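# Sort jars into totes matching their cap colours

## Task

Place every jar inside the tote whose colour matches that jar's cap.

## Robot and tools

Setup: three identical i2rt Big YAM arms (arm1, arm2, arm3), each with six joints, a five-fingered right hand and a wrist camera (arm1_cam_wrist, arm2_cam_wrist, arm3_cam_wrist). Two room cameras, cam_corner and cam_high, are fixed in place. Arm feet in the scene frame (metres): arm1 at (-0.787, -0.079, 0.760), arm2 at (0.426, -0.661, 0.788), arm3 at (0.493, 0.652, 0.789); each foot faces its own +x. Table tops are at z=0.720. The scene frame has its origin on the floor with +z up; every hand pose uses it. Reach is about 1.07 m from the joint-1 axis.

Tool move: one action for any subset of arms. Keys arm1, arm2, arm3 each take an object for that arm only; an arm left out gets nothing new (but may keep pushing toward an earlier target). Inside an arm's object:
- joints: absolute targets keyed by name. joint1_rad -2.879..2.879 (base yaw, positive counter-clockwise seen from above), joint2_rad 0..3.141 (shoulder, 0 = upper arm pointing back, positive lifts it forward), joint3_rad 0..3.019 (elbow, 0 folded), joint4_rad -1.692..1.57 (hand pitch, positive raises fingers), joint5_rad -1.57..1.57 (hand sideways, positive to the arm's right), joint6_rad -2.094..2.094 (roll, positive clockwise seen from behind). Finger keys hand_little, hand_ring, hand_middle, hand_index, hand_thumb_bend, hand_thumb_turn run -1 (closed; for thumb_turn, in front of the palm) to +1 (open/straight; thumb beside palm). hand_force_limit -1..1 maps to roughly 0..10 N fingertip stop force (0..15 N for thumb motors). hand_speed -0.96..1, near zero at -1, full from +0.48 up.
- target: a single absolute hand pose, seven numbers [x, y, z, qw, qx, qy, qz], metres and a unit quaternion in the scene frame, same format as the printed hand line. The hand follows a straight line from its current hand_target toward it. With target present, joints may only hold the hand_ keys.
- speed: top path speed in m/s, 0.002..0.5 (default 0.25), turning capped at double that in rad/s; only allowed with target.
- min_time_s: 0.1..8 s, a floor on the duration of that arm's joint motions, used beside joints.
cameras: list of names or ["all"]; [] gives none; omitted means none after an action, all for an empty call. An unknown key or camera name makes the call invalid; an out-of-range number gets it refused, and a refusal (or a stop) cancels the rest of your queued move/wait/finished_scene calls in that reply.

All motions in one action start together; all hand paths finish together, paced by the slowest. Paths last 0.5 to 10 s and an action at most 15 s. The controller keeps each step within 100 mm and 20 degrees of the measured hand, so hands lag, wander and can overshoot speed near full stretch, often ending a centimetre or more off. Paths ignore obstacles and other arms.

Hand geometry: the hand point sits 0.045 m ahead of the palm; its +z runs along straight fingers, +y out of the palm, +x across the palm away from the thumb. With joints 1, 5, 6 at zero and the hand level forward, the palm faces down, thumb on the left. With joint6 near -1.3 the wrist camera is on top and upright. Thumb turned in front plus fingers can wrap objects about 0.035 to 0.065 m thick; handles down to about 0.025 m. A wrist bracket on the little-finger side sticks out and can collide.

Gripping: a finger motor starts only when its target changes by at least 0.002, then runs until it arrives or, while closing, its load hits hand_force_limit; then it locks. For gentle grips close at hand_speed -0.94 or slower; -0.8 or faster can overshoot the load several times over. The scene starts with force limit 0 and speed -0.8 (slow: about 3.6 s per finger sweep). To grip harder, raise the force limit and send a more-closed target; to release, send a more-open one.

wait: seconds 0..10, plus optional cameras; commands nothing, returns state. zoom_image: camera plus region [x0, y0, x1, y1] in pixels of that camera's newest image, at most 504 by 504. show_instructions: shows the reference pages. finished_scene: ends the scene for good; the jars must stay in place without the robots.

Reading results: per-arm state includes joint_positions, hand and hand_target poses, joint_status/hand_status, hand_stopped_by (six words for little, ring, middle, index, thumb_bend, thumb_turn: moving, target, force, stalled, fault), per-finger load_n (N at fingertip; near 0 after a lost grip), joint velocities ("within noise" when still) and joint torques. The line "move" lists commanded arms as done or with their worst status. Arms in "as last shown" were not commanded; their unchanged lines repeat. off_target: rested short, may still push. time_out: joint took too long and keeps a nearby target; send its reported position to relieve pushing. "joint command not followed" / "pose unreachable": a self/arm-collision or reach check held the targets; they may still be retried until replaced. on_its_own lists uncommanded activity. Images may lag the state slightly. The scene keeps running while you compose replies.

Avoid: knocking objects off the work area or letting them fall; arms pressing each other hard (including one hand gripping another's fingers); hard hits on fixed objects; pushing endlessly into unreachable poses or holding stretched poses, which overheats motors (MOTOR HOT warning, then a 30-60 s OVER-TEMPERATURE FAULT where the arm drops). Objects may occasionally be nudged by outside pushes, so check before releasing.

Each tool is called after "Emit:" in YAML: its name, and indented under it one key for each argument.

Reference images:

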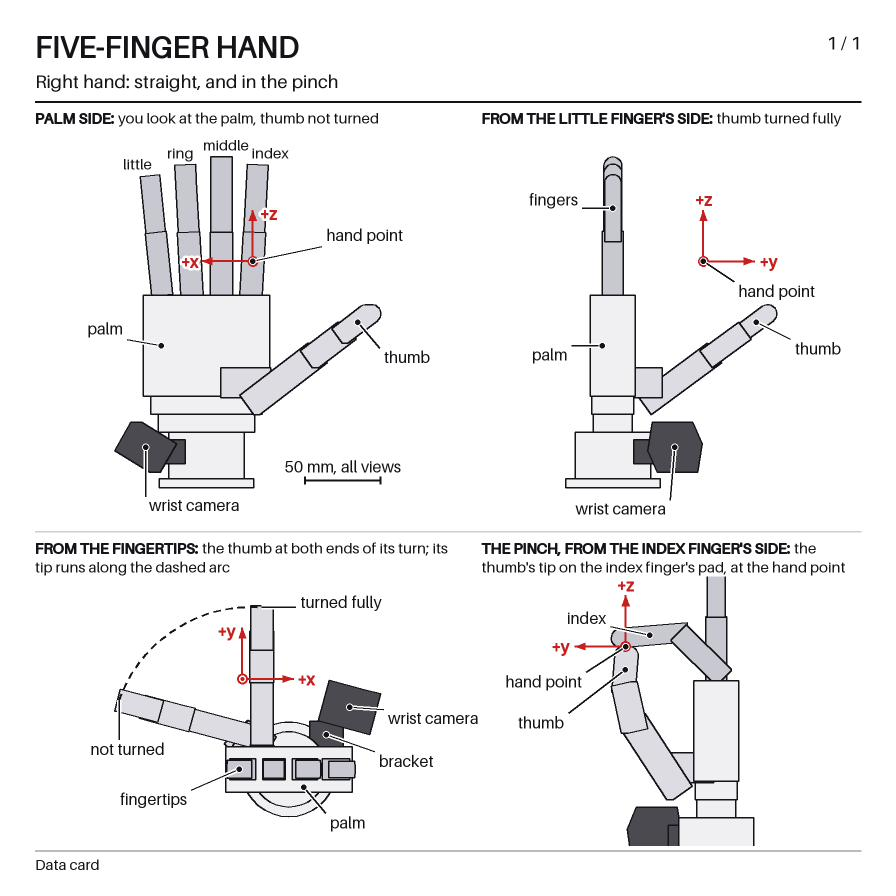

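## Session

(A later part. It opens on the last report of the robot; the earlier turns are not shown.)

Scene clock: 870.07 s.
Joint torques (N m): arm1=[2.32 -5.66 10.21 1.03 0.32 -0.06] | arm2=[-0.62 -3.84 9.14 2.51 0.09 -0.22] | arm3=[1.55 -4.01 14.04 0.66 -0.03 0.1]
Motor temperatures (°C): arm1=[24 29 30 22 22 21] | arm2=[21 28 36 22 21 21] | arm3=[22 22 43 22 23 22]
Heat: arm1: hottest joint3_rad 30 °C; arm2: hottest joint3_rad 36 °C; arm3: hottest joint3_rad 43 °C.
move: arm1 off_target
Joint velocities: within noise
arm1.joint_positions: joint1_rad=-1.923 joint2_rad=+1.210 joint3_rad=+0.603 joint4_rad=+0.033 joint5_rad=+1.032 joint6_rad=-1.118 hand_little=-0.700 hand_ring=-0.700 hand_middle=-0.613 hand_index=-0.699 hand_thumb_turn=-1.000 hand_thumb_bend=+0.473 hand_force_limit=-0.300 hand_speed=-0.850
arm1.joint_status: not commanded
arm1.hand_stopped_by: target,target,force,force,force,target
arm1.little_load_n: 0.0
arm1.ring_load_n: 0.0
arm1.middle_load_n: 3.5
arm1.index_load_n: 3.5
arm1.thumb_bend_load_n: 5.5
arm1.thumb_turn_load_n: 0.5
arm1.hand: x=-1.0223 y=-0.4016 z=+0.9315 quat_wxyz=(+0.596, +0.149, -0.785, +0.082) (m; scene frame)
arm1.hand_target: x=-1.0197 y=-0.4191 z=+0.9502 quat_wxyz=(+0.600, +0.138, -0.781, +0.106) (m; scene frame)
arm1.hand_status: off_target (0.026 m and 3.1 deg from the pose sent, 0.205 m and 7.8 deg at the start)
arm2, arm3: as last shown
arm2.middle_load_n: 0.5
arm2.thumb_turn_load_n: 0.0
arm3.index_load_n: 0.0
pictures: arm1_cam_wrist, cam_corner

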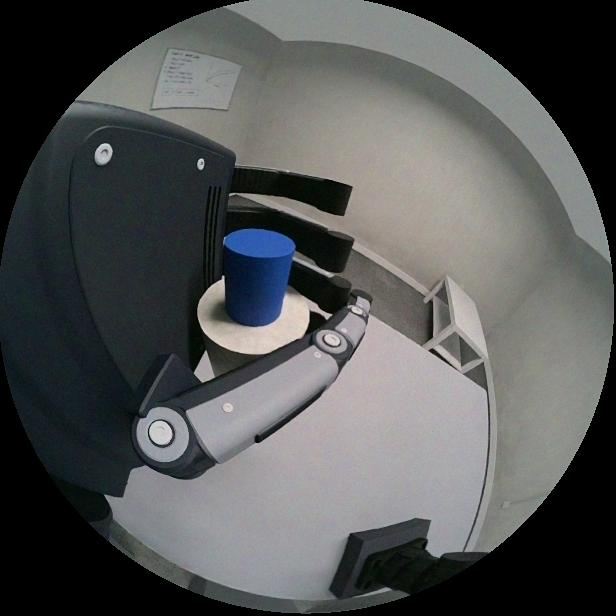

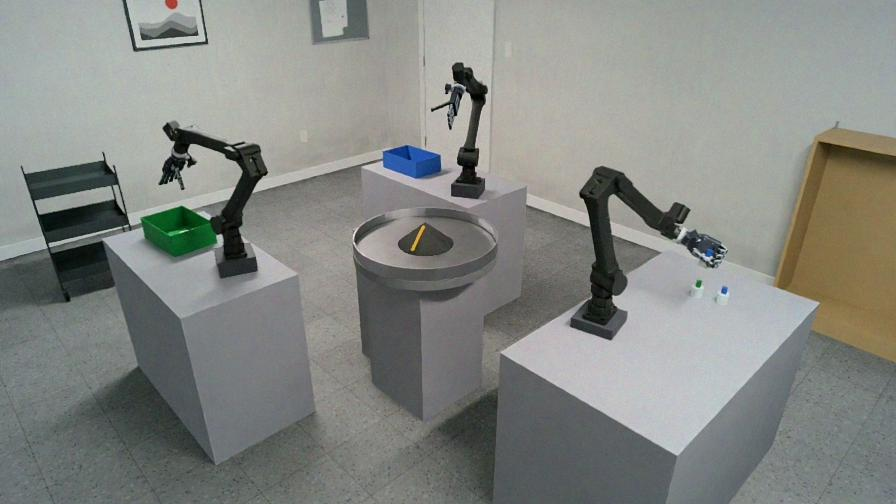

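Emit:
move:
  arm1: {"joints": {"joint1_rad": -0.3, "joint2_rad": 0.95, "joint3_rad": 0.85, "joint4_rad": -0.16, "joint5_rad": 0, "joint6_rad": -1.57}, "min_time_s": 4}
  cameras: ["arm1_cam_wrist"]

Emit:
move:
  arm1: {"target": [0.08, -0.205, 0.92, 0, 0.7934, 0, 0.6088], "speed": 0.2}
  cameras: ["arm1_cam_wrist", "cam_corner", "cam_high"]

Emit:
zoom_image:
  camera: "cam_corner"
  region: [400, 160, 540, 270]

Scene clock: 880.07 s.
Joint torques (N m): arm1=[2.08 -5.01 12.45 1.59 -0.09 -0.33] | arm2=[-0.56 -3.96 9.16 2.51 0.09 -0.21] | arm3=[0.67 -5.13 13.94 1.05 -0.06 0.07]
Motor temperatures (°C): arm1=[24 28 32 22 22 21] | arm2=[21 28 36 22 21 21] | arm3=[22 22 44 22 23 22]
Heat: arm1: hottest joint3_rad 32 °C; arm2: hottest joint3_rad 36 °C; arm3: hottest joint3_rad 44 °C.
move: arm1 done
Joint velocities: within noise
arm1.joint_positions: joint1_rad=-0.309 joint2_rad=+0.962 joint3_rad=+0.795 joint4_rad=-0.151 joint5_rad=+0.003 joint6_rad=-1.555 hand_little=-0.700 hand_ring=-0.700 hand_middle=-0.613 hand_index=-0.699 hand_thumb_turn=-1.000 hand_thumb_bend=+0.473 hand_force_limit=-0.300 hand_speed=-0.850
arm1.joint_status: all done
arm1.hand_stopped_by: target,target,force,force,force,target
arm1.little_load_n: 0.0
arm1.ring_load_n: 0.5
arm1.middle_load_n: 4.0
arm1.index_load_n: 3.5
arm1.thumb_bend_load_n: 5.5
arm1.thumb_turn_load_n: 0.5
arm1.hand: x=-0.3118 y=-0.1865 z=+1.0616 quat_wxyz=(+0.026, +0.810, -0.046, +0.585) (m; scene frame)
arm1.hand_target: x=-0.3051 y=-0.1825 z=+1.1000 quat_wxyz=(+0.028, +0.793, -0.035, +0.608) (m; scene frame)
arm1.hand_status: not commanded
arm2, arm3: as last shown
arm2.middle_load_n: 0.0
pictures: arm1_cam_wrist

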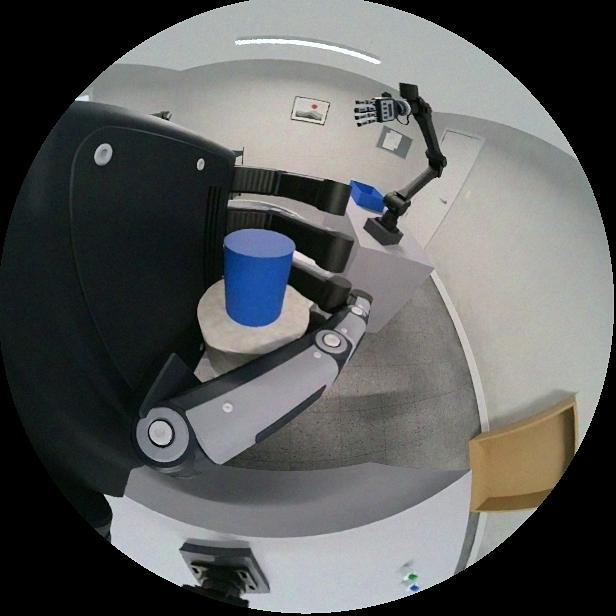

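Scene clock: 883.20 s.
Joint torques (N m): arm1=[1.61 -17.03 11.48 1.62 -0.11 -0.32] | arm2=[-0.5 -3.96 9.14 2.51 0.09 -0.22] | arm3=[1.2 -4.89 14.16 0.8 -0.01 0.08]
Motor temperatures (°C): arm1=[24 29 33 22 22 21] | arm2=[21 28 36 22 21 21] | arm3=[22 22 44 22 23 22]
Heat: arm1: hottest joint3_rad 33 °C; arm2: hottest joint3_rad 36 °C; arm3: hottest joint3_rad 44 °C.
move: arm1 off_target
Joint velocities: within noise
arm1.joint_positions: joint1_rad=-0.309 joint2_rad=+2.066 joint3_rad=+1.608 joint4_rad=+0.190 joint5_rad=-0.090 joint6_rad=-1.578 hand_little=-0.700 hand_ring=-0.700 hand_middle=-0.613 hand_index=-0.699 hand_thumb_turn=-1.000 hand_thumb_bend=+0.473 hand_force_limit=-0.300 hand_speed=-0.850
arm1.joint_status: not commanded
arm1.hand_stopped_by: target,target,force,force,force,target
arm1.little_load_n: 0.0
arm1.ring_load_n: 0.0
arm1.middle_load_n: 3.5
arm1.index_load_n: 3.5
arm1.thumb_bend_load_n: 5.5
arm1.thumb_turn_load_n: 1.0
arm1.hand: x=+0.0644 y=-0.2064 z=+0.9191 quat_wxyz=(-0.003, +0.796, -0.008, +0.606) (m; scene frame)
arm1.hand_target: x=+0.0788 y=-0.2047 z=+0.9200 quat_wxyz=(+0.000, +0.793, +0.000, +0.609) (m; scene frame)
arm1.hand_status: off_target (0.016 m and 1.1 deg from the pose sent, 0.417 m and 7.0 deg at the start)
arm2, arm3: as last shown
arm2.middle_load_n: 0.5
pictures: arm1_cam_wrist, cam_corner, cam_high

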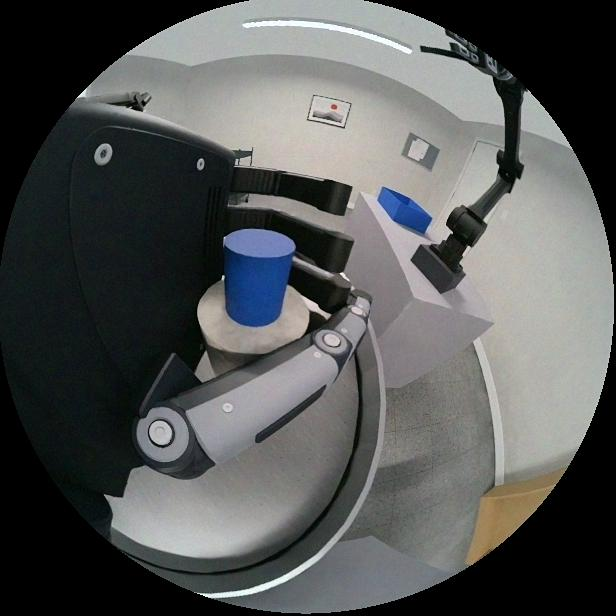

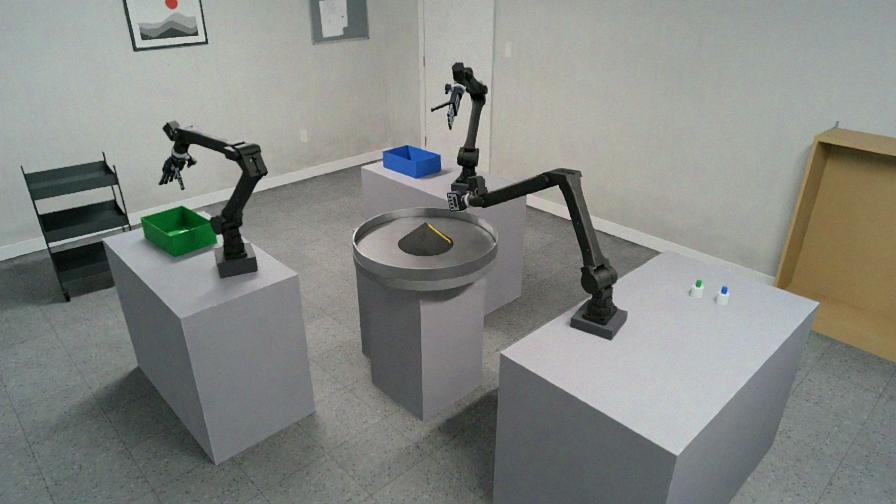

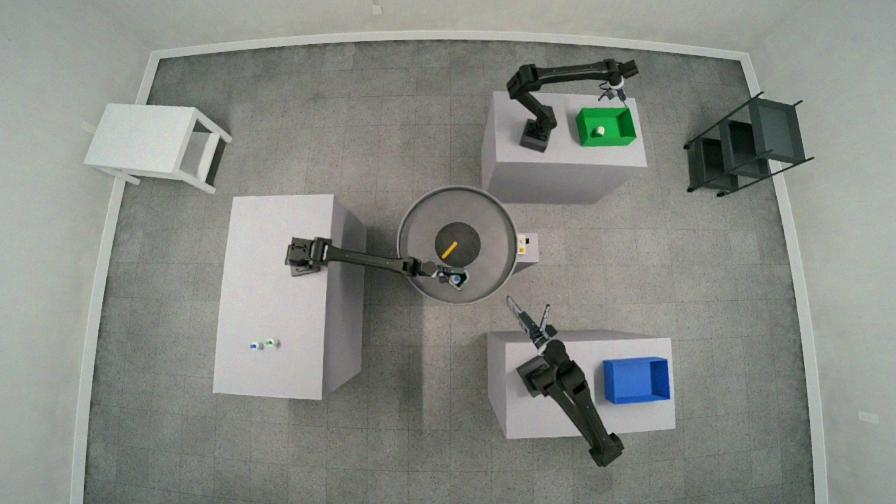

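Scaled by 3.600 from the camera's 896x504 image, which has a finer 1280x720 frame.

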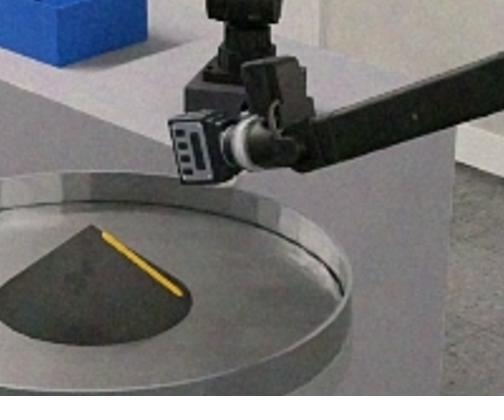

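Emit:
move:
  arm1: {"target": [0.10, -0.207, 0.85, 0, 0.7716, 0, 0.6361], "speed": 0.1}
  cameras: ["arm1_cam_wrist", "cam_corner"]

Emit:
zoom_image:
  camera: "cam_corner"
  region: [420, 170, 520, 250]

Scene clock: 893.37 s.
Joint torques (N m): arm1=[1.55 -18.37 10.77 2.56 -0.11 -0.26] | arm2=[-0.62 -3.96 9.16 2.51 0.09 -0.22] | arm3=[0.97 -4.42 13.87 0.76 -0.01 0.04]
Motor temperatures (°C): arm1=[24 29 34 22 22 21] | arm2=[21 28 36 22 21 21] | arm3=[22 21 44 22 23 22]
Heat: arm1: hottest joint3_rad 34 °C; arm2: hottest joint3_rad 36 °C; arm3: hottest joint3_rad 44 °C.
move: arm1 off_target
Joint velocities: within noise
arm1.joint_positions: joint1_rad=-0.309 joint2_rad=+2.218 joint3_rad=+1.615 joint4_rad=+0.375 joint5_rad=-0.091 joint6_rad=-1.578 hand_little=-0.700 hand_ring=-0.700 hand_middle=-0.613 hand_index=-0.699 hand_thumb_turn=-1.000 hand_thumb_bend=+0.473 hand_force_limit=-0.300 hand_speed=-0.850
arm1.joint_status: not commanded
arm1.hand_stopped_by: target,target,force,force,force,target
arm1.little_load_n: 0.0
arm1.ring_load_n: 0.0
arm1.middle_load_n: 4.0
arm1.index_load_n: 4.0
arm1.thumb_bend_load_n: 5.5
arm1.thumb_turn_load_n: 0.5
arm1.hand: x=+0.0828 y=-0.2081 z=+0.8419 quat_wxyz=(-0.002, +0.783, -0.007, +0.621) (m; scene frame)
arm1.hand_target: x=+0.0983 y=-0.2067 z=+0.8503 quat_wxyz=(+0.000, +0.772, +0.000, +0.636) (m; scene frame)
arm1.hand_status: off_target (0.019 m and 2.3 deg from the pose sent, 0.078 m and 4.6 deg at the start)
arm2.joint_positions: joint1_rad=+0.055 joint2_rad=+0.807 joint3_rad=+1.201 joint4_rad=-0.922 joint5_rad=-0.004 joint6_rad=-1.562 hand_little=+1.000 hand_ring=+1.000 hand_middle=+1.000 hand_index=+1.000 hand_thumb_turn=-1.000 hand_thumb_bend=+1.000 hand_force_limit=+0.000 hand_speed=-0.800
arm2.joint_status: not commanded
arm2.hand_stopped_by: target,target,target,target,target,target
arm2.little_load_n: 0.0
arm2.ring_load_n: 0.0
arm2.middle_load_n: 0.0
arm2.index_load_n: -0.5
arm2.thumb_bend_load_n: 0.0
arm2.thumb_turn_load_n: 0.0
arm2.hand: x=+0.2813 y=-0.3142 z=+1.2290 quat_wxyz=(-0.444, +0.422, +0.753, +0.241) (m; scene frame)
arm2.hand_target: x=+0.2832 y=-0.3121 z=+1.2365 quat_wxyz=(-0.452, +0.418, +0.747, +0.251) (m; scene frame)
arm2.hand_status: not commanded
arm3.joint_positions: joint1_rad=+2.042 joint2_rad=+0.861 joint3_rad=+0.873 joint4_rad=-0.869 joint5_rad=-0.024 joint6_rad=-0.036 hand_little=+1.000 hand_ring=+1.000 hand_middle=+1.000 hand_index=+1.000 hand_thumb_turn=-1.000 hand_thumb_bend=+1.000 hand_force_limit=-0.300 hand_speed=-0.600
arm3.joint_status: not commanded
arm3.hand_stopped_by: target,target,target,target,target,target
arm3.little_load_n: 0.0
arm3.ring_load_n: 0.0
arm3.middle_load_n: 0.0
arm3.index_load_n: 0.0
arm3.thumb_bend_load_n: 0.0
arm3.thumb_turn_load_n: 0.0
arm3.hand: x=+0.8184 y=+0.7355 z=+1.0174 quat_wxyz=(-0.275, +0.724, -0.591, +0.225) (m; scene frame)
arm3.hand_target: x=+0.8288 y=+0.7397 z=+1.0497 quat_wxyz=(-0.297, +0.715, -0.585, +0.242) (m; scene frame)
arm3.hand_status: not commanded
pictures: arm1_cam_wrist, cam_corner

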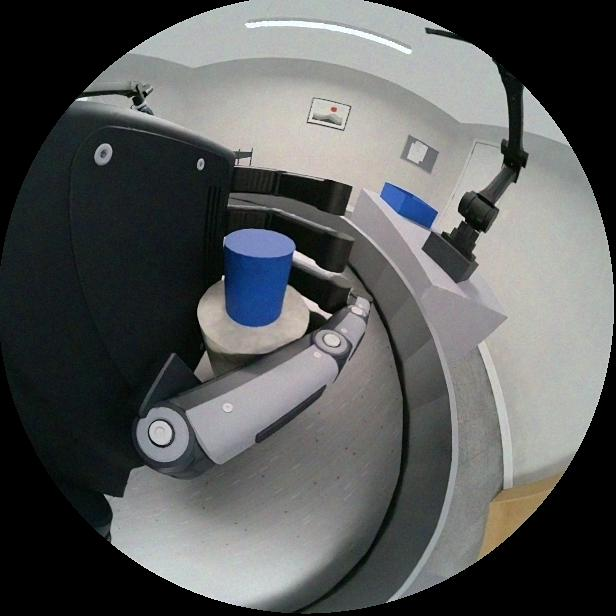

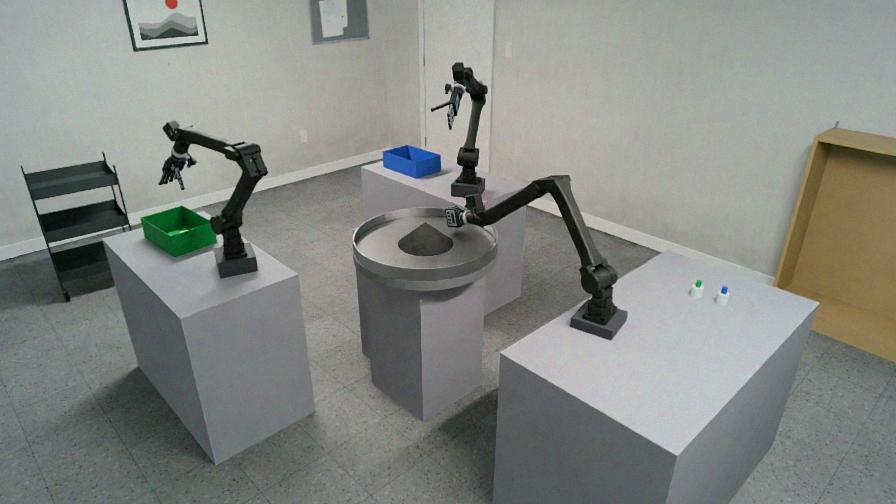

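Scaled by 5.040 from the camera's 896x504 image, which has a finer 1280x720 frame.

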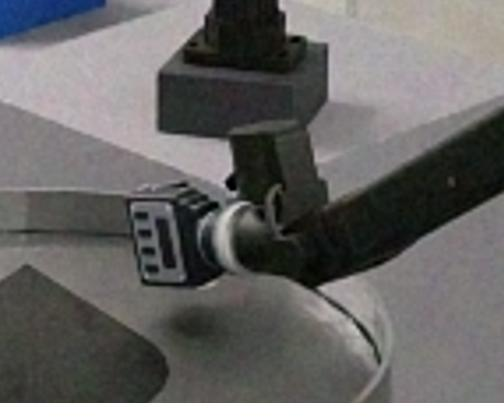

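Emit:
move:
  arm1: {"target": [0.10, -0.207, 0.83, 0, 0.7716, 0, 0.6361], "speed": 0.05}
  cameras: ["cam_corner"]

Emit:
zoom_image:
  camera: "cam_corner"
  region: [420, 170, 520, 250]

Scene clock: 901.03 s.
Joint torques (N m): arm1=[1.55 -18.26 10.41 2.65 -0.11 -0.26] | arm2=[-0.5 -3.9 9.16 2.51 0.09 -0.22] | arm3=[0.73 -4.54 14.06 1.02 -0.03 0.05]
Motor temperatures (°C): arm1=[23 30 34 22 22 21] | arm2=[21 28 36 22 21 21] | arm3=[22 21 45 22 23 22]
Heat: arm1: hottest joint3_rad 34 °C; arm2: hottest joint3_rad 36 °C; arm3: hottest joint3_rad 45 °C.
move: arm1 off_target
Joint velocities: within noise
arm1.joint_positions: joint1_rad=-0.309 joint2_rad=+2.245 joint3_rad=+1.615 joint4_rad=+0.407 joint5_rad=-0.091 joint6_rad=-1.578 hand_little=-0.700 hand_ring=-0.700 hand_middle=-0.613 hand_index=-0.699 hand_thumb_turn=-1.000 hand_thumb_bend=+0.473 hand_force_limit=-0.300 hand_speed=-0.850
arm1.joint_status: not commanded
arm1.hand_stopped_by: target,target,force,force,force,target
arm1.little_load_n: 0.0
arm1.ring_load_n: 0.0
arm1.middle_load_n: 4.0
arm1.index_load_n: 3.5
arm1.thumb_bend_load_n: 5.5
arm1.thumb_turn_load_n: 0.5
arm1.hand: x=+0.0842 y=-0.2082 z=+0.8265 quat_wxyz=(-0.002, +0.782, -0.006, +0.623) (m; scene frame)
arm1.hand_target: x=+0.0986 y=-0.2067 z=+0.8301 quat_wxyz=(+0.000, +0.772, +0.000, +0.636) (m; scene frame)
arm1.hand_status: off_target (0.016 m and 2.0 deg from the pose sent, 0.021 m and 2.3 deg at the start)
arm2, arm3: as last shown
arm2.little_load_n: 0.5
pictures: cam_corner

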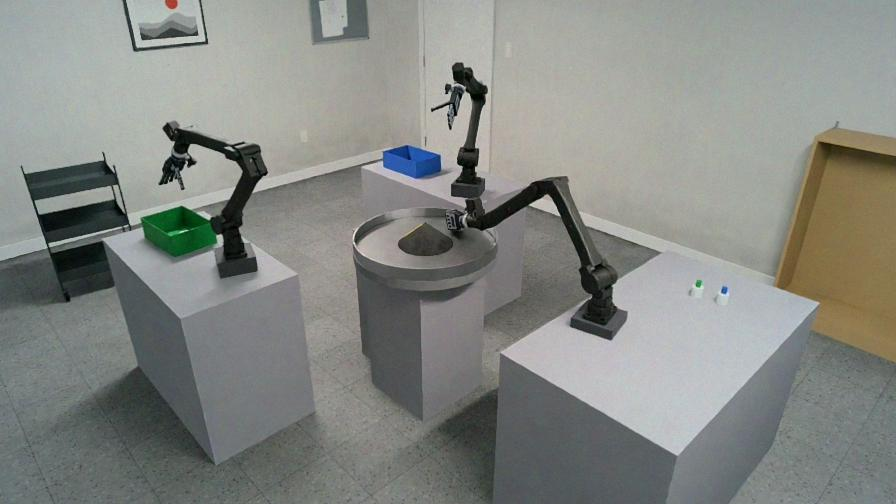

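Scaled by 5.040 from the camera's 896x504 image, which has a finer 1280x720 frame.

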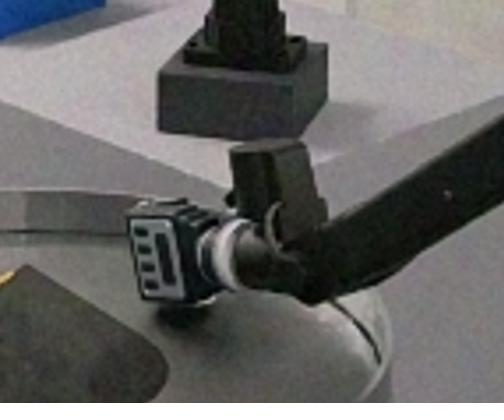

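Emit:
move:
  arm1: {"target": [0.10, -0.207, 0.82, 0, 0.7716, 0, 0.6361], "speed": 0.05}
  cameras: ["cam_corner"]

Emit:
zoom_image:
  camera: "cam_corner"
  region: [420, 170, 520, 250]

Scene clock: 931.60 s.
Joint torques (N m): arm1=[1.49 -17.9 10.3 2.55 -0.11 -0.26] | arm2=[-0.5 -3.96 9.16 2.5 0.09 -0.23] | arm3=[1.44 -4.6 13.97 0.94 -0.04 0.05]
Motor temperatures (°C): arm1=[23 33 36 22 22 21] | arm2=[21 28 35 22 21 22] | arm3=[22 21 46 22 23 22]
Heat: arm1: hottest joint3_rad 36 °C; arm2: hottest joint3_rad 35 °C; arm3: hottest joint3_rad 46 °C.
move: arm1 off_target
Joint velocities: within noise
arm1.joint_positions: joint1_rad=-0.309 joint2_rad=+2.258 joint3_rad=+1.615 joint4_rad=+0.427 joint5_rad=-0.092 joint6_rad=-1.578 hand_little=-0.700 hand_ring=-0.700 hand_middle=-0.613 hand_index=-0.699 hand_thumb_turn=-1.000 hand_thumb_bend=+0.473 hand_force_limit=-0.300 hand_speed=-0.850
arm1.joint_status: not commanded
arm1.hand_stopped_by: target,target,force,force,force,target
arm1.little_load_n: 0.0
arm1.ring_load_n: 0.0
arm1.middle_load_n: 4.0
arm1.index_load_n: 1.0
arm1.thumb_bend_load_n: 5.5
arm1.thumb_turn_load_n: 0.5
arm1.hand: x=+0.0852 y=-0.2083 z=+0.8211 quat_wxyz=(-0.002, +0.780, -0.006, +0.626) (m; scene frame)
arm1.hand_target: x=+0.0987 y=-0.2067 z=+0.8201 quat_wxyz=(+0.000, +0.772, +0.000, +0.636) (m; scene frame)
arm1.hand_status: off_target (0.015 m and 1.6 deg from the pose sent, 0.017 m and 2.0 deg at the start)
arm2, arm3: as last shown
arm2.little_load_n: -0.5
arm2.middle_load_n: 0.5
arm2.index_load_n: 0.0
arm2.thumb_bend_load_n: -0.5
pictures: cam_corner

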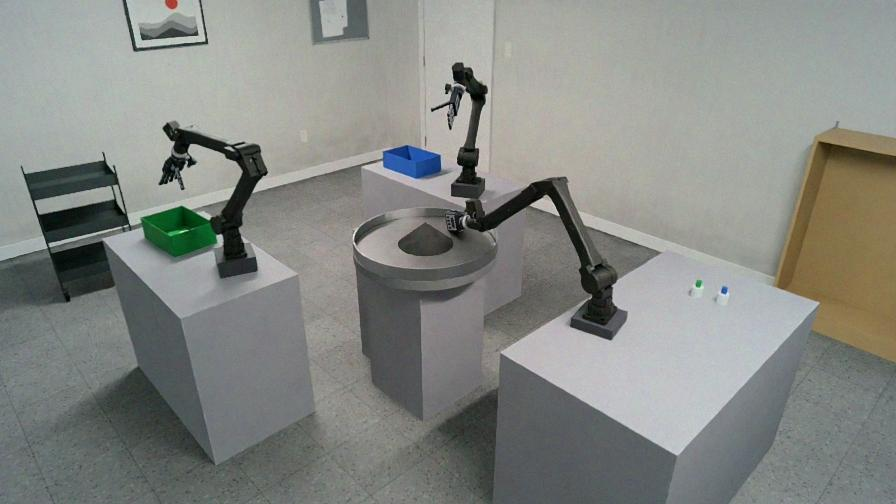

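Scaled by 5.040 from the camera's 896x504 image, which has a finer 1280x720 frame.

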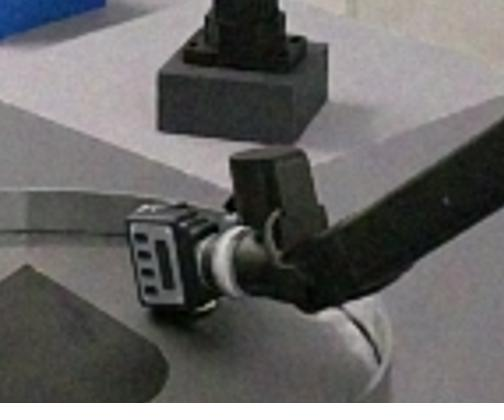

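Emit:
move:
  arm1: {"joints": {"hand_little": 1, "hand_ring": 1, "hand_middle": 1, "hand_index": 1, "hand_thumb_bend": 1, "hand_speed": 0}}
  cameras: ["arm1_cam_wrist"]

Emit:
move:
  arm1: {"target": [-0.03, -0.207, 0.84, 0, 0.7716, 0, 0.6361], "speed": 0.2}
  cameras: ["arm1_cam_wrist", "cam_high"]

Emit:
move:
  arm1: {"target": [-0.2, -0.2, 1.0, 0, 0.8192, 0, 0.5736], "speed": 0.3}
  arm2: {"target": [-0.10, -0.10, 0.95, -0.65, 0.338, 0.67, 0.13], "speed": 0.02}
  cameras: ["cam_high", "cam_corner"]

Scene clock: 939.90 s.
Joint torques (N m): arm1=[1.67 -18.02 9.47 2.07 -0.05 -0.22] | arm2=[-0.62 -3.9 9.14 2.5 0.09 -0.22] | arm3=[1.03 -4.25 14.02 0.76 -0.07 0.05]
Motor temperatures (°C): arm1=[23 33 36 22 22 21] | arm2=[21 28 35 22 21 22] | arm3=[22 21 46 22 23 22]
Heat: arm1: hottest joint3_rad 36 °C; arm2: hottest joint3_rad 35 °C; arm3: hottest joint3_rad 46 °C.
move: arm1 done
Joint velocities: within noise
arm1.joint_positions: joint1_rad=-0.310 joint2_rad=+2.258 joint3_rad=+1.628 joint4_rad=+0.441 joint5_rad=-0.093 joint6_rad=-1.581 hand_little=+1.000 hand_ring=+1.000 hand_middle=+1.000 hand_index=+1.000 hand_thumb_turn=-1.000 hand_thumb_bend=+1.000 hand_force_limit=-0.300 hand_speed=+0.000
arm1.joint_status: all done
arm1.hand_stopped_by: target,target,target,target,target,target
arm1.little_load_n: 0.0
arm1.ring_load_n: 0.0
arm1.middle_load_n: 0.0
arm1.index_load_n: 0.0
arm1.thumb_bend_load_n: 0.0
arm1.thumb_turn_load_n: 0.5
arm1.hand: x=+0.0905 y=-0.2096 z=+0.8325 quat_wxyz=(+0.000, +0.771, -0.004, +0.637) (m; scene frame)
arm1.hand_target: x=+0.0987 y=-0.2069 z=+0.8202 quat_wxyz=(+0.000, +0.772, +0.000, +0.636) (m; scene frame)
arm1.hand_status: not commanded
arm2, arm3: as last shown
arm2.little_load_n: 0.0
arm2.middle_load_n: 0.0
pictures: arm1_cam_wrist

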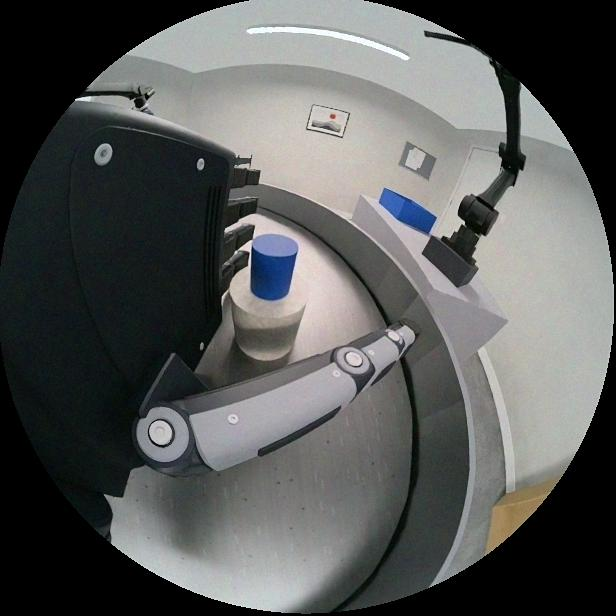

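Scene clock: 941.33 s.
Joint torques (N m): arm1=[0.09 -18.08 5.52 2.5 -0.13 -0.26] | arm2=[-0.62 -3.9 9.14 2.51 0.09 -0.22] | arm3=[1.2 -4.95 13.98 0.77 -0.05 0.07]
Motor temperatures (°C): arm1=[23 33 36 22 22 21] | arm2=[21 28 35 22 21 22] | arm3=[22 21 46 22 23 22]
Heat: arm1: hottest joint3_rad 36 °C; arm2: hottest joint3_rad 35 °C; arm3: hottest joint3_rad 46 °C.
move: arm1 off_target
Joint velocities: within noise
arm1.joint_positions: joint1_rad=-0.316 joint2_rad=+2.027 joint3_rad=+1.193 joint4_rad=+0.622 joint5_rad=-0.112 joint6_rad=-1.581 hand_little=+1.000 hand_ring=+1.000 hand_middle=+1.000 hand_index=+1.000 hand_thumb_turn=-1.000 hand_thumb_bend=+1.000 hand_force_limit=-0.300 hand_speed=+0.000
arm1.joint_status: not commanded
arm1.hand_stopped_by: target,target,target,target,target,target
arm1.little_load_n: 0.0
arm1.ring_load_n: 0.0
arm1.middle_load_n: 0.0
arm1.index_load_n: 0.0
arm1.thumb_bend_load_n: 0.0
arm1.thumb_turn_load_n: 0.0
arm1.hand: x=-0.0273 y=-0.1984 z=+0.8286 quat_wxyz=(-0.007, +0.779, -0.001, +0.628) (m; scene frame)
arm1.hand_target: x=-0.0299 y=-0.2068 z=+0.8399 quat_wxyz=(+0.000, +0.772, +0.000, +0.636) (m; scene frame)
arm1.hand_status: off_target (0.015 m and 1.5 deg from the pose sent, 0.121 m and 0.5 deg at the start)
arm2, arm3: as last shown
arm2.middle_load_n: 0.5
arm2.thumb_bend_load_n: 0.0
pictures: arm1_cam_wrist, cam_high

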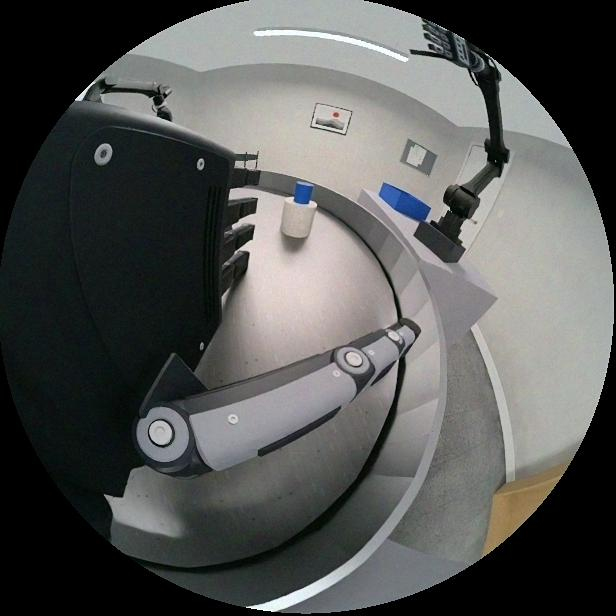

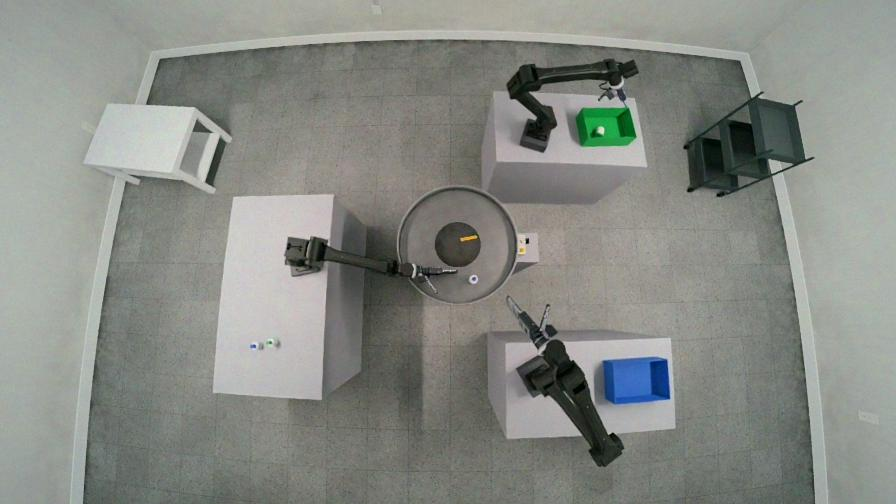

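Scene clock: 951.80 s.
Joint torques (N m): arm1=[0.32 -15.21 6.12 1.59 -0.13 -0.3] | arm2=[0.85 -7.12 9.92 2.59 -0.19 -0.08] | arm3=[0.62 -4.37 13.89 0.8 -0.07 0.06]
Motor temperatures (°C): arm1=[23 33 36 22 22 21] | arm2=[21 28 36 22 21 21] | arm3=[22 21 47 22 23 22]
Heat: arm1: hottest joint3_rad 36 °C; arm2: hottest joint3_rad 36 °C; arm3: hottest joint3_rad 47 °C.
move: arm1 off_target; arm2 off_target
Joint velocities: within noise
arm1.joint_positions: joint1_rad=-0.324 joint2_rad=+1.766 joint3_rad=+1.040 joint4_rad=+0.481 joint5_rad=-0.119 joint6_rad=-1.586 hand_little=+1.000 hand_ring=+1.000 hand_middle=+1.000 hand_index=+1.000 hand_thumb_turn=-1.000 hand_thumb_bend=+1.000 hand_force_limit=-0.300 hand_speed=+0.000
arm1.joint_status: not commanded
arm1.hand_stopped_by: target,target,target,target,target,target
arm1.little_load_n: 0.0
arm1.ring_load_n: 0.0
arm1.middle_load_n: 0.0
arm1.index_load_n: 0.0
arm1.thumb_bend_load_n: 0.0
arm1.thumb_turn_load_n: 0.5
arm1.hand: x=-0.0890 y=-0.1961 z=+0.8980 quat_wxyz=(-0.007, +0.789, -0.001, +0.615) (m; scene frame)
arm1.hand_target: x=-0.0947 y=-0.2041 z=+0.9011 quat_wxyz=(+0.000, +0.790, +0.000, +0.613) (m; scene frame)
arm1.hand_status: off_target (0.151 m and 5.9 deg from the pose sent, 0.243 m and 7.8 deg at the start; the path was cut at 10 s, short of the pose sent)
arm2.joint_positions: joint1_rad=+0.183 joint2_rad=+1.069 joint3_rad=+0.995 joint4_rad=-0.310 joint5_rad=-0.003 joint6_rad=-1.456 hand_little=+1.000 hand_ring=+1.000 hand_middle=+1.000 hand_index=+1.000 hand_thumb_turn=-1.000 hand_thumb_bend=+1.000 hand_force_limit=+0.000 hand_speed=-0.800
arm2.joint_status: not commanded
arm2.hand_stopped_by: target,target,target,target,target,target
arm2.little_load_n: 0.0
arm2.ring_load_n: 0.0
arm2.middle_load_n: 0.0
arm2.index_load_n: 0.0
arm2.thumb_bend_load_n: 0.0
arm2.thumb_turn_load_n: 0.0
arm2.hand: x=+0.1464 y=-0.2312 z=+1.1281 quat_wxyz=(-0.525, +0.394, +0.724, +0.211) (m; scene frame)
arm2.hand_target: x=+0.1370 y=-0.2314 z=+1.1272 quat_wxyz=(-0.532, +0.390, +0.723, +0.206) (m; scene frame)
arm2.hand_status: off_target (0.331 m and 19.3 deg from the pose sent, 0.519 m and 30.1 deg at the start; the path was cut at 10 s, short of the pose sent)
arm3: as last shown
pictures: cam_corner, cam_high

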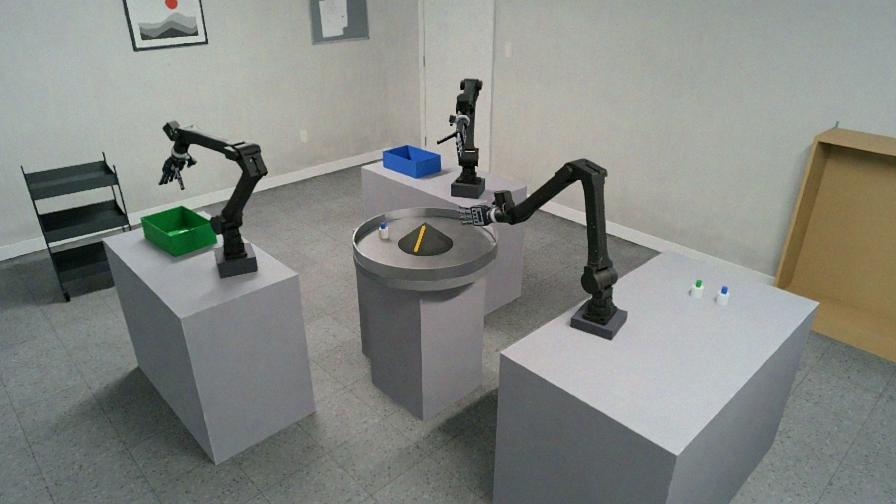

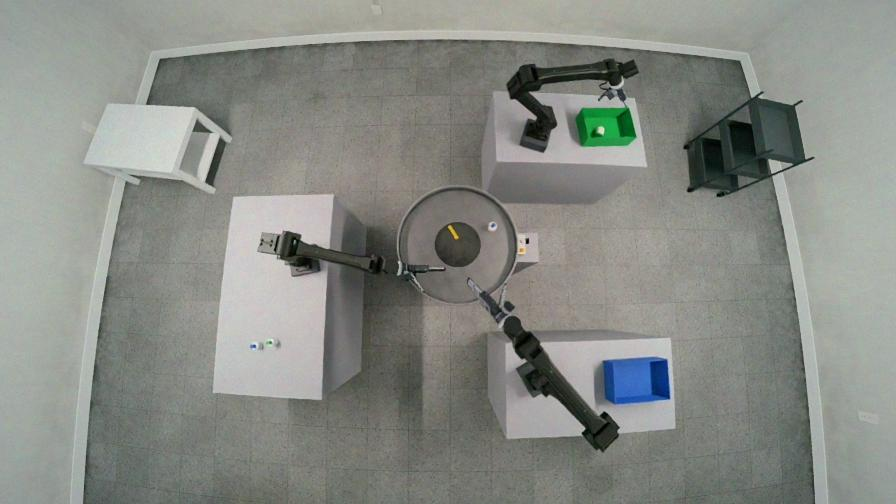

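Emit:
move:
  arm1: {"target": [-0.32, -0.2, 1.05, 0, 0.8192, 0, 0.5736], "speed": 0.25}
  arm2: {"target": [-0.139, -0.079, 0.93, -0.5656, 0.3407, 0.6985, 0.2759], "speed": 0.25, "joints": {"hand_little": 0.6, "hand_ring": 0.6, "hand_middle": 0.6, "hand_index": 0.6, "hand_speed": -0.5}}
  cameras: ["arm2_cam_wrist", "cam_high", "cam_corner"]

Scene clock: 967.97 s.
Joint torques (N m): arm1=[0.38 -4.07 8.09 1.52 -0.16 -0.29] | arm2=[0.32 -20.84 13.33 2.41 0.12 -0.23] | arm3=[1.03 -4.72 13.98 0.8 -0.01 0.06]
Motor temperatures (°C): arm1=[23 32 36 22 22 21] | arm2=[21 28 38 22 21 21] | arm3=[22 21 47 22 23 22]
Heat: arm1: hottest joint3_rad 36 °C; arm2: hottest joint3_rad 38 °C; arm3: hottest joint3_rad 47 °C.
move: arm1 done; arm2 off_target
Joint velocities: within noise
arm1.joint_positions: joint1_rad=-0.402 joint2_rad=+0.948 joint3_rad=+0.779 joint4_rad=-0.170 joint5_rad=-0.190 joint6_rad=-1.625 hand_little=+1.000 hand_ring=+1.000 hand_middle=+1.000 hand_index=+1.000 hand_thumb_turn=-1.000 hand_thumb_bend=+1.000 hand_force_limit=-0.300 hand_speed=+0.000
arm1.joint_status: not commanded
arm1.hand_stopped_by: target,target,target,target,target,target
arm1.little_load_n: 0.0
arm1.ring_load_n: 0.0
arm1.middle_load_n: 0.0
arm1.index_load_n: 0.0
arm1.thumb_bend_load_n: 0.0
arm1.thumb_turn_load_n: 0.5
arm1.hand: x=-0.3155 y=-0.1950 z=+1.0548 quat_wxyz=(-0.005, +0.815, -0.001, +0.579) (m; scene frame)
arm1.hand_target: x=-0.3199 y=-0.1998 z=+1.0500 quat_wxyz=(+0.000, +0.819, +0.000, +0.574) (m; scene frame)
arm1.hand_status: done (0.008 m and 1.0 deg from the pose sent, 0.277 m and 5.9 deg at the start)
arm2.joint_positions: joint1_rad=+0.385 joint2_rad=+2.037 joint3_rad=+1.381 joint4_rad=+0.356 joint5_rad=+0.223 joint6_rad=-1.510 hand_little=+0.600 hand_ring=+0.600 hand_middle=+0.600 hand_index=+0.600 hand_thumb_turn=-1.000 hand_thumb_bend=+1.000 hand_force_limit=+0.000 hand_speed=-0.500
arm2.joint_status: all done
arm2.hand_stopped_by: target,target,target,target,target,target
arm2.little_load_n: 0.0
arm2.ring_load_n: 0.0
arm2.middle_load_n: 0.0
arm2.index_load_n: 0.0
arm2.thumb_bend_load_n: 0.0
arm2.thumb_turn_load_n: 0.5
arm2.hand: x=-0.1189 y=-0.0894 z=+0.9003 quat_wxyz=(-0.541, +0.350, +0.716, +0.269) (m; scene frame)
arm2.hand_target: x=-0.1370 y=-0.0809 z=+0.9304 quat_wxyz=(-0.566, +0.341, +0.698, +0.276) (m; scene frame)
arm2.hand_status: off_target (0.037 m and 3.7 deg from the pose sent, 0.379 m and 11.1 deg at the start)
arm3: as last shown
pictures: arm2_cam_wrist, cam_corner, cam_high

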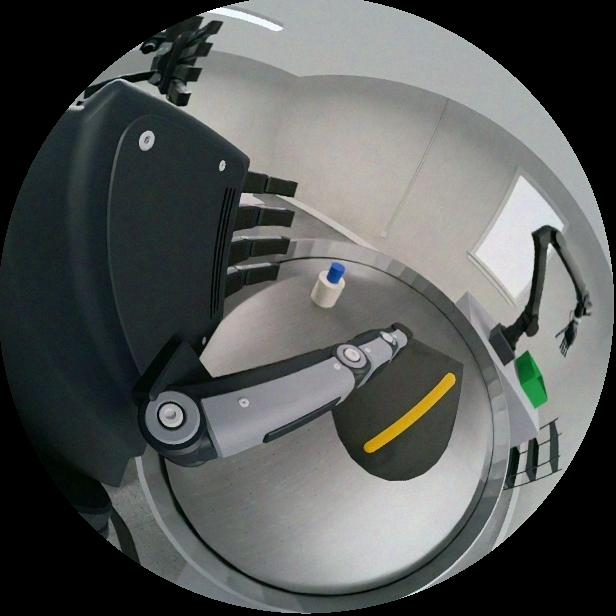

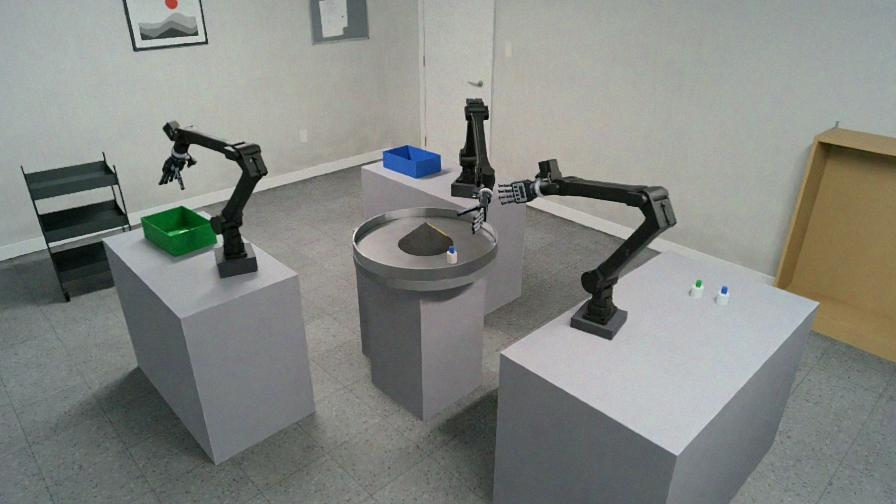

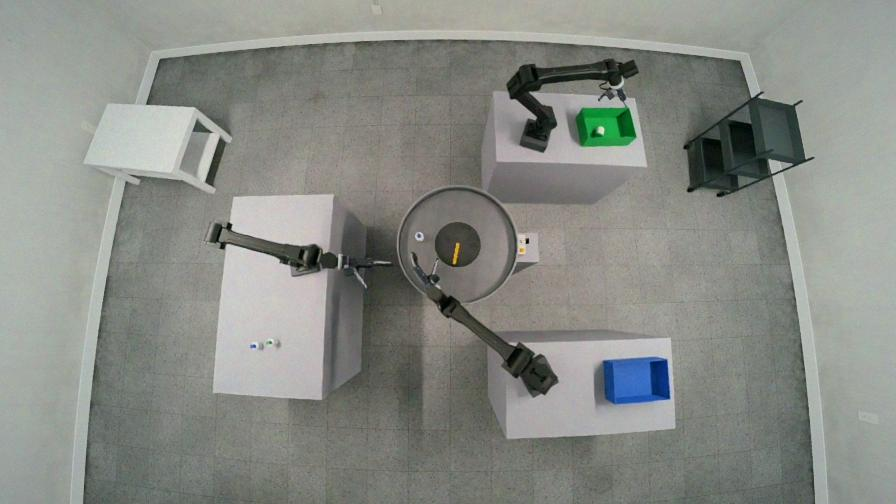

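Emit:
wait:
  seconds: 0.1
  cameras: ["arm2_cam_wrist", "cam_high"]

Emit:
zoom_image:
  camera: "cam_high"
  region: [380, 170, 560, 320]

Scene clock: 974.00 s.
Joint torques (N m): arm1=[0.32 -4.13 8.08 1.51 -0.16 -0.29] | arm2=[0.44 -20.84 13.34 2.4 0.12 -0.23] | arm3=[0.97 -4.89 14.11 0.92 0.01 0.06]
Motor temperatures (°C): arm1=[23 32 35 21 22 21] | arm2=[21 29 39 22 21 21] | arm3=[22 21 47 22 23 22]
Heat: arm1: hottest joint3_rad 35 °C; arm2: hottest joint3_rad 39 °C; arm3: hottest joint3_rad 47 °C.
Joint velocities: within noise
arm1.joint_positions: joint1_rad=-0.402 joint2_rad=+0.948 joint3_rad=+0.779 joint4_rad=-0.170 joint5_rad=-0.190 joint6_rad=-1.625 hand_little=+1.000 hand_ring=+1.000 hand_middle=+1.000 hand_index=+1.000 hand_thumb_turn=-1.000 hand_thumb_bend=+1.000 hand_force_limit=-0.300 hand_speed=+0.000
arm1.joint_status: not commanded
arm1.hand_stopped_by: target,target,target,target,target,target
arm1.little_load_n: 0.0
arm1.ring_load_n: 0.0
arm1.middle_load_n: 0.0
arm1.index_load_n: 0.0
arm1.thumb_bend_load_n: 0.0
arm1.thumb_turn_load_n: 0.5
arm1.hand: x=-0.3155 y=-0.1950 z=+1.0548 quat_wxyz=(-0.005, +0.815, -0.001, +0.579) (m; scene frame)
arm1.hand_target: x=-0.3199 y=-0.1998 z=+1.0500 quat_wxyz=(+0.000, +0.819, +0.000, +0.574) (m; scene frame)
arm1.hand_status: done (0.008 m and 1.0 deg from the pose sent, 0.277 m and 5.9 deg at the start)
arm2.joint_positions: joint1_rad=+0.385 joint2_rad=+2.037 joint3_rad=+1.381 joint4_rad=+0.356 joint5_rad=+0.223 joint6_rad=-1.510 hand_little=+0.600 hand_ring=+0.600 hand_middle=+0.600 hand_index=+0.600 hand_thumb_turn=-1.000 hand_thumb_bend=+1.000 hand_force_limit=+0.000 hand_speed=-0.500
arm2.joint_status: all done
arm2.hand_stopped_by: target,target,target,target,target,target
arm2.little_load_n: 0.0
arm2.ring_load_n: 0.0
arm2.middle_load_n: 0.0
arm2.index_load_n: 0.0
arm2.thumb_bend_load_n: 0.0
arm2.thumb_turn_load_n: 0.0
arm2.hand: x=-0.1189 y=-0.0894 z=+0.9003 quat_wxyz=(-0.541, +0.350, +0.716, +0.269) (m; scene frame)
arm2.hand_target: x=-0.1370 y=-0.0809 z=+0.9304 quat_wxyz=(-0.566, +0.341, +0.698, +0.276) (m; scene frame)
arm2.hand_status: off_target (0.037 m and 3.7 deg from the pose sent, 0.379 m and 11.1 deg at the start)
arm3.joint_positions: joint1_rad=+2.042 joint2_rad=+0.861 joint3_rad=+0.873 joint4_rad=-0.869 joint5_rad=-0.024 joint6_rad=-0.036 hand_little=+1.000 hand_ring=+1.000 hand_middle=+1.000 hand_index=+1.000 hand_thumb_turn=-1.000 hand_thumb_bend=+1.000 hand_force_limit=-0.300 hand_speed=-0.600
arm3.joint_status: not commanded
arm3.hand_stopped_by: target,target,target,target,target,target
arm3.little_load_n: 0.0
arm3.ring_load_n: 0.0
arm3.middle_load_n: 0.0
arm3.index_load_n: 0.0
arm3.thumb_bend_load_n: 0.0
arm3.thumb_turn_load_n: 0.0
arm3.hand: x=+0.8184 y=+0.7355 z=+1.0174 quat_wxyz=(-0.275, +0.724, -0.591, +0.225) (m; scene frame)
arm3.hand_target: x=+0.8288 y=+0.7397 z=+1.0497 quat_wxyz=(-0.297, +0.715, -0.585, +0.242) (m; scene frame)
arm3.hand_status: not commanded
wait: 0.10 s; at rest from the start
pictures: arm2_cam_wrist, cam_high

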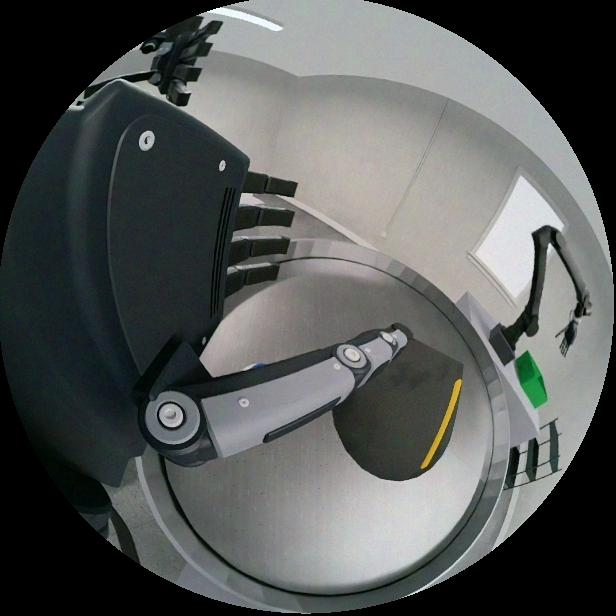

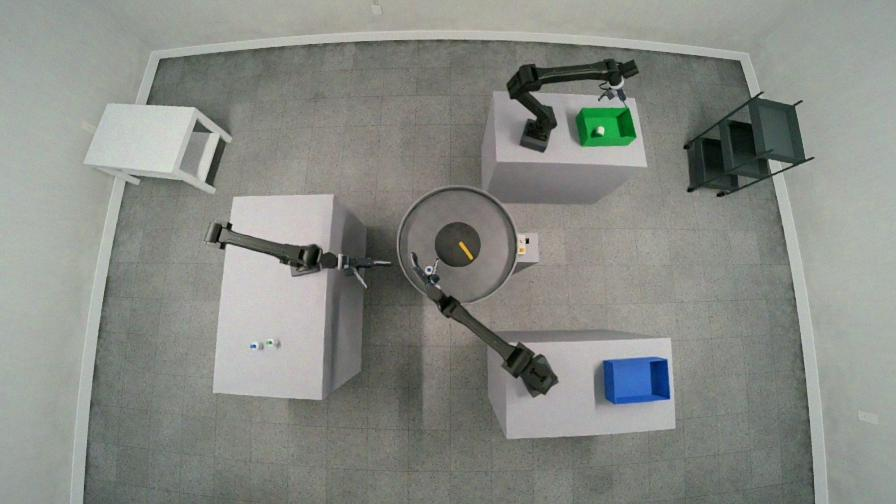

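Scaled by 2.800 from the camera's 896x504 image, which has a finer 1280x720 frame.

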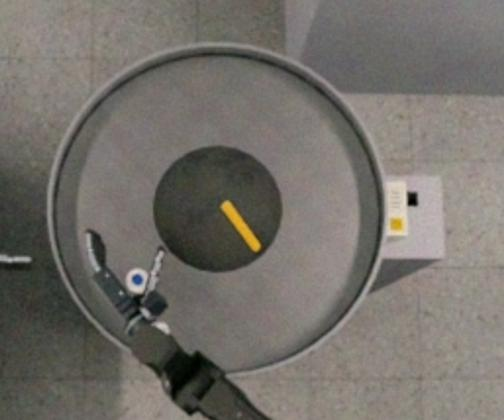

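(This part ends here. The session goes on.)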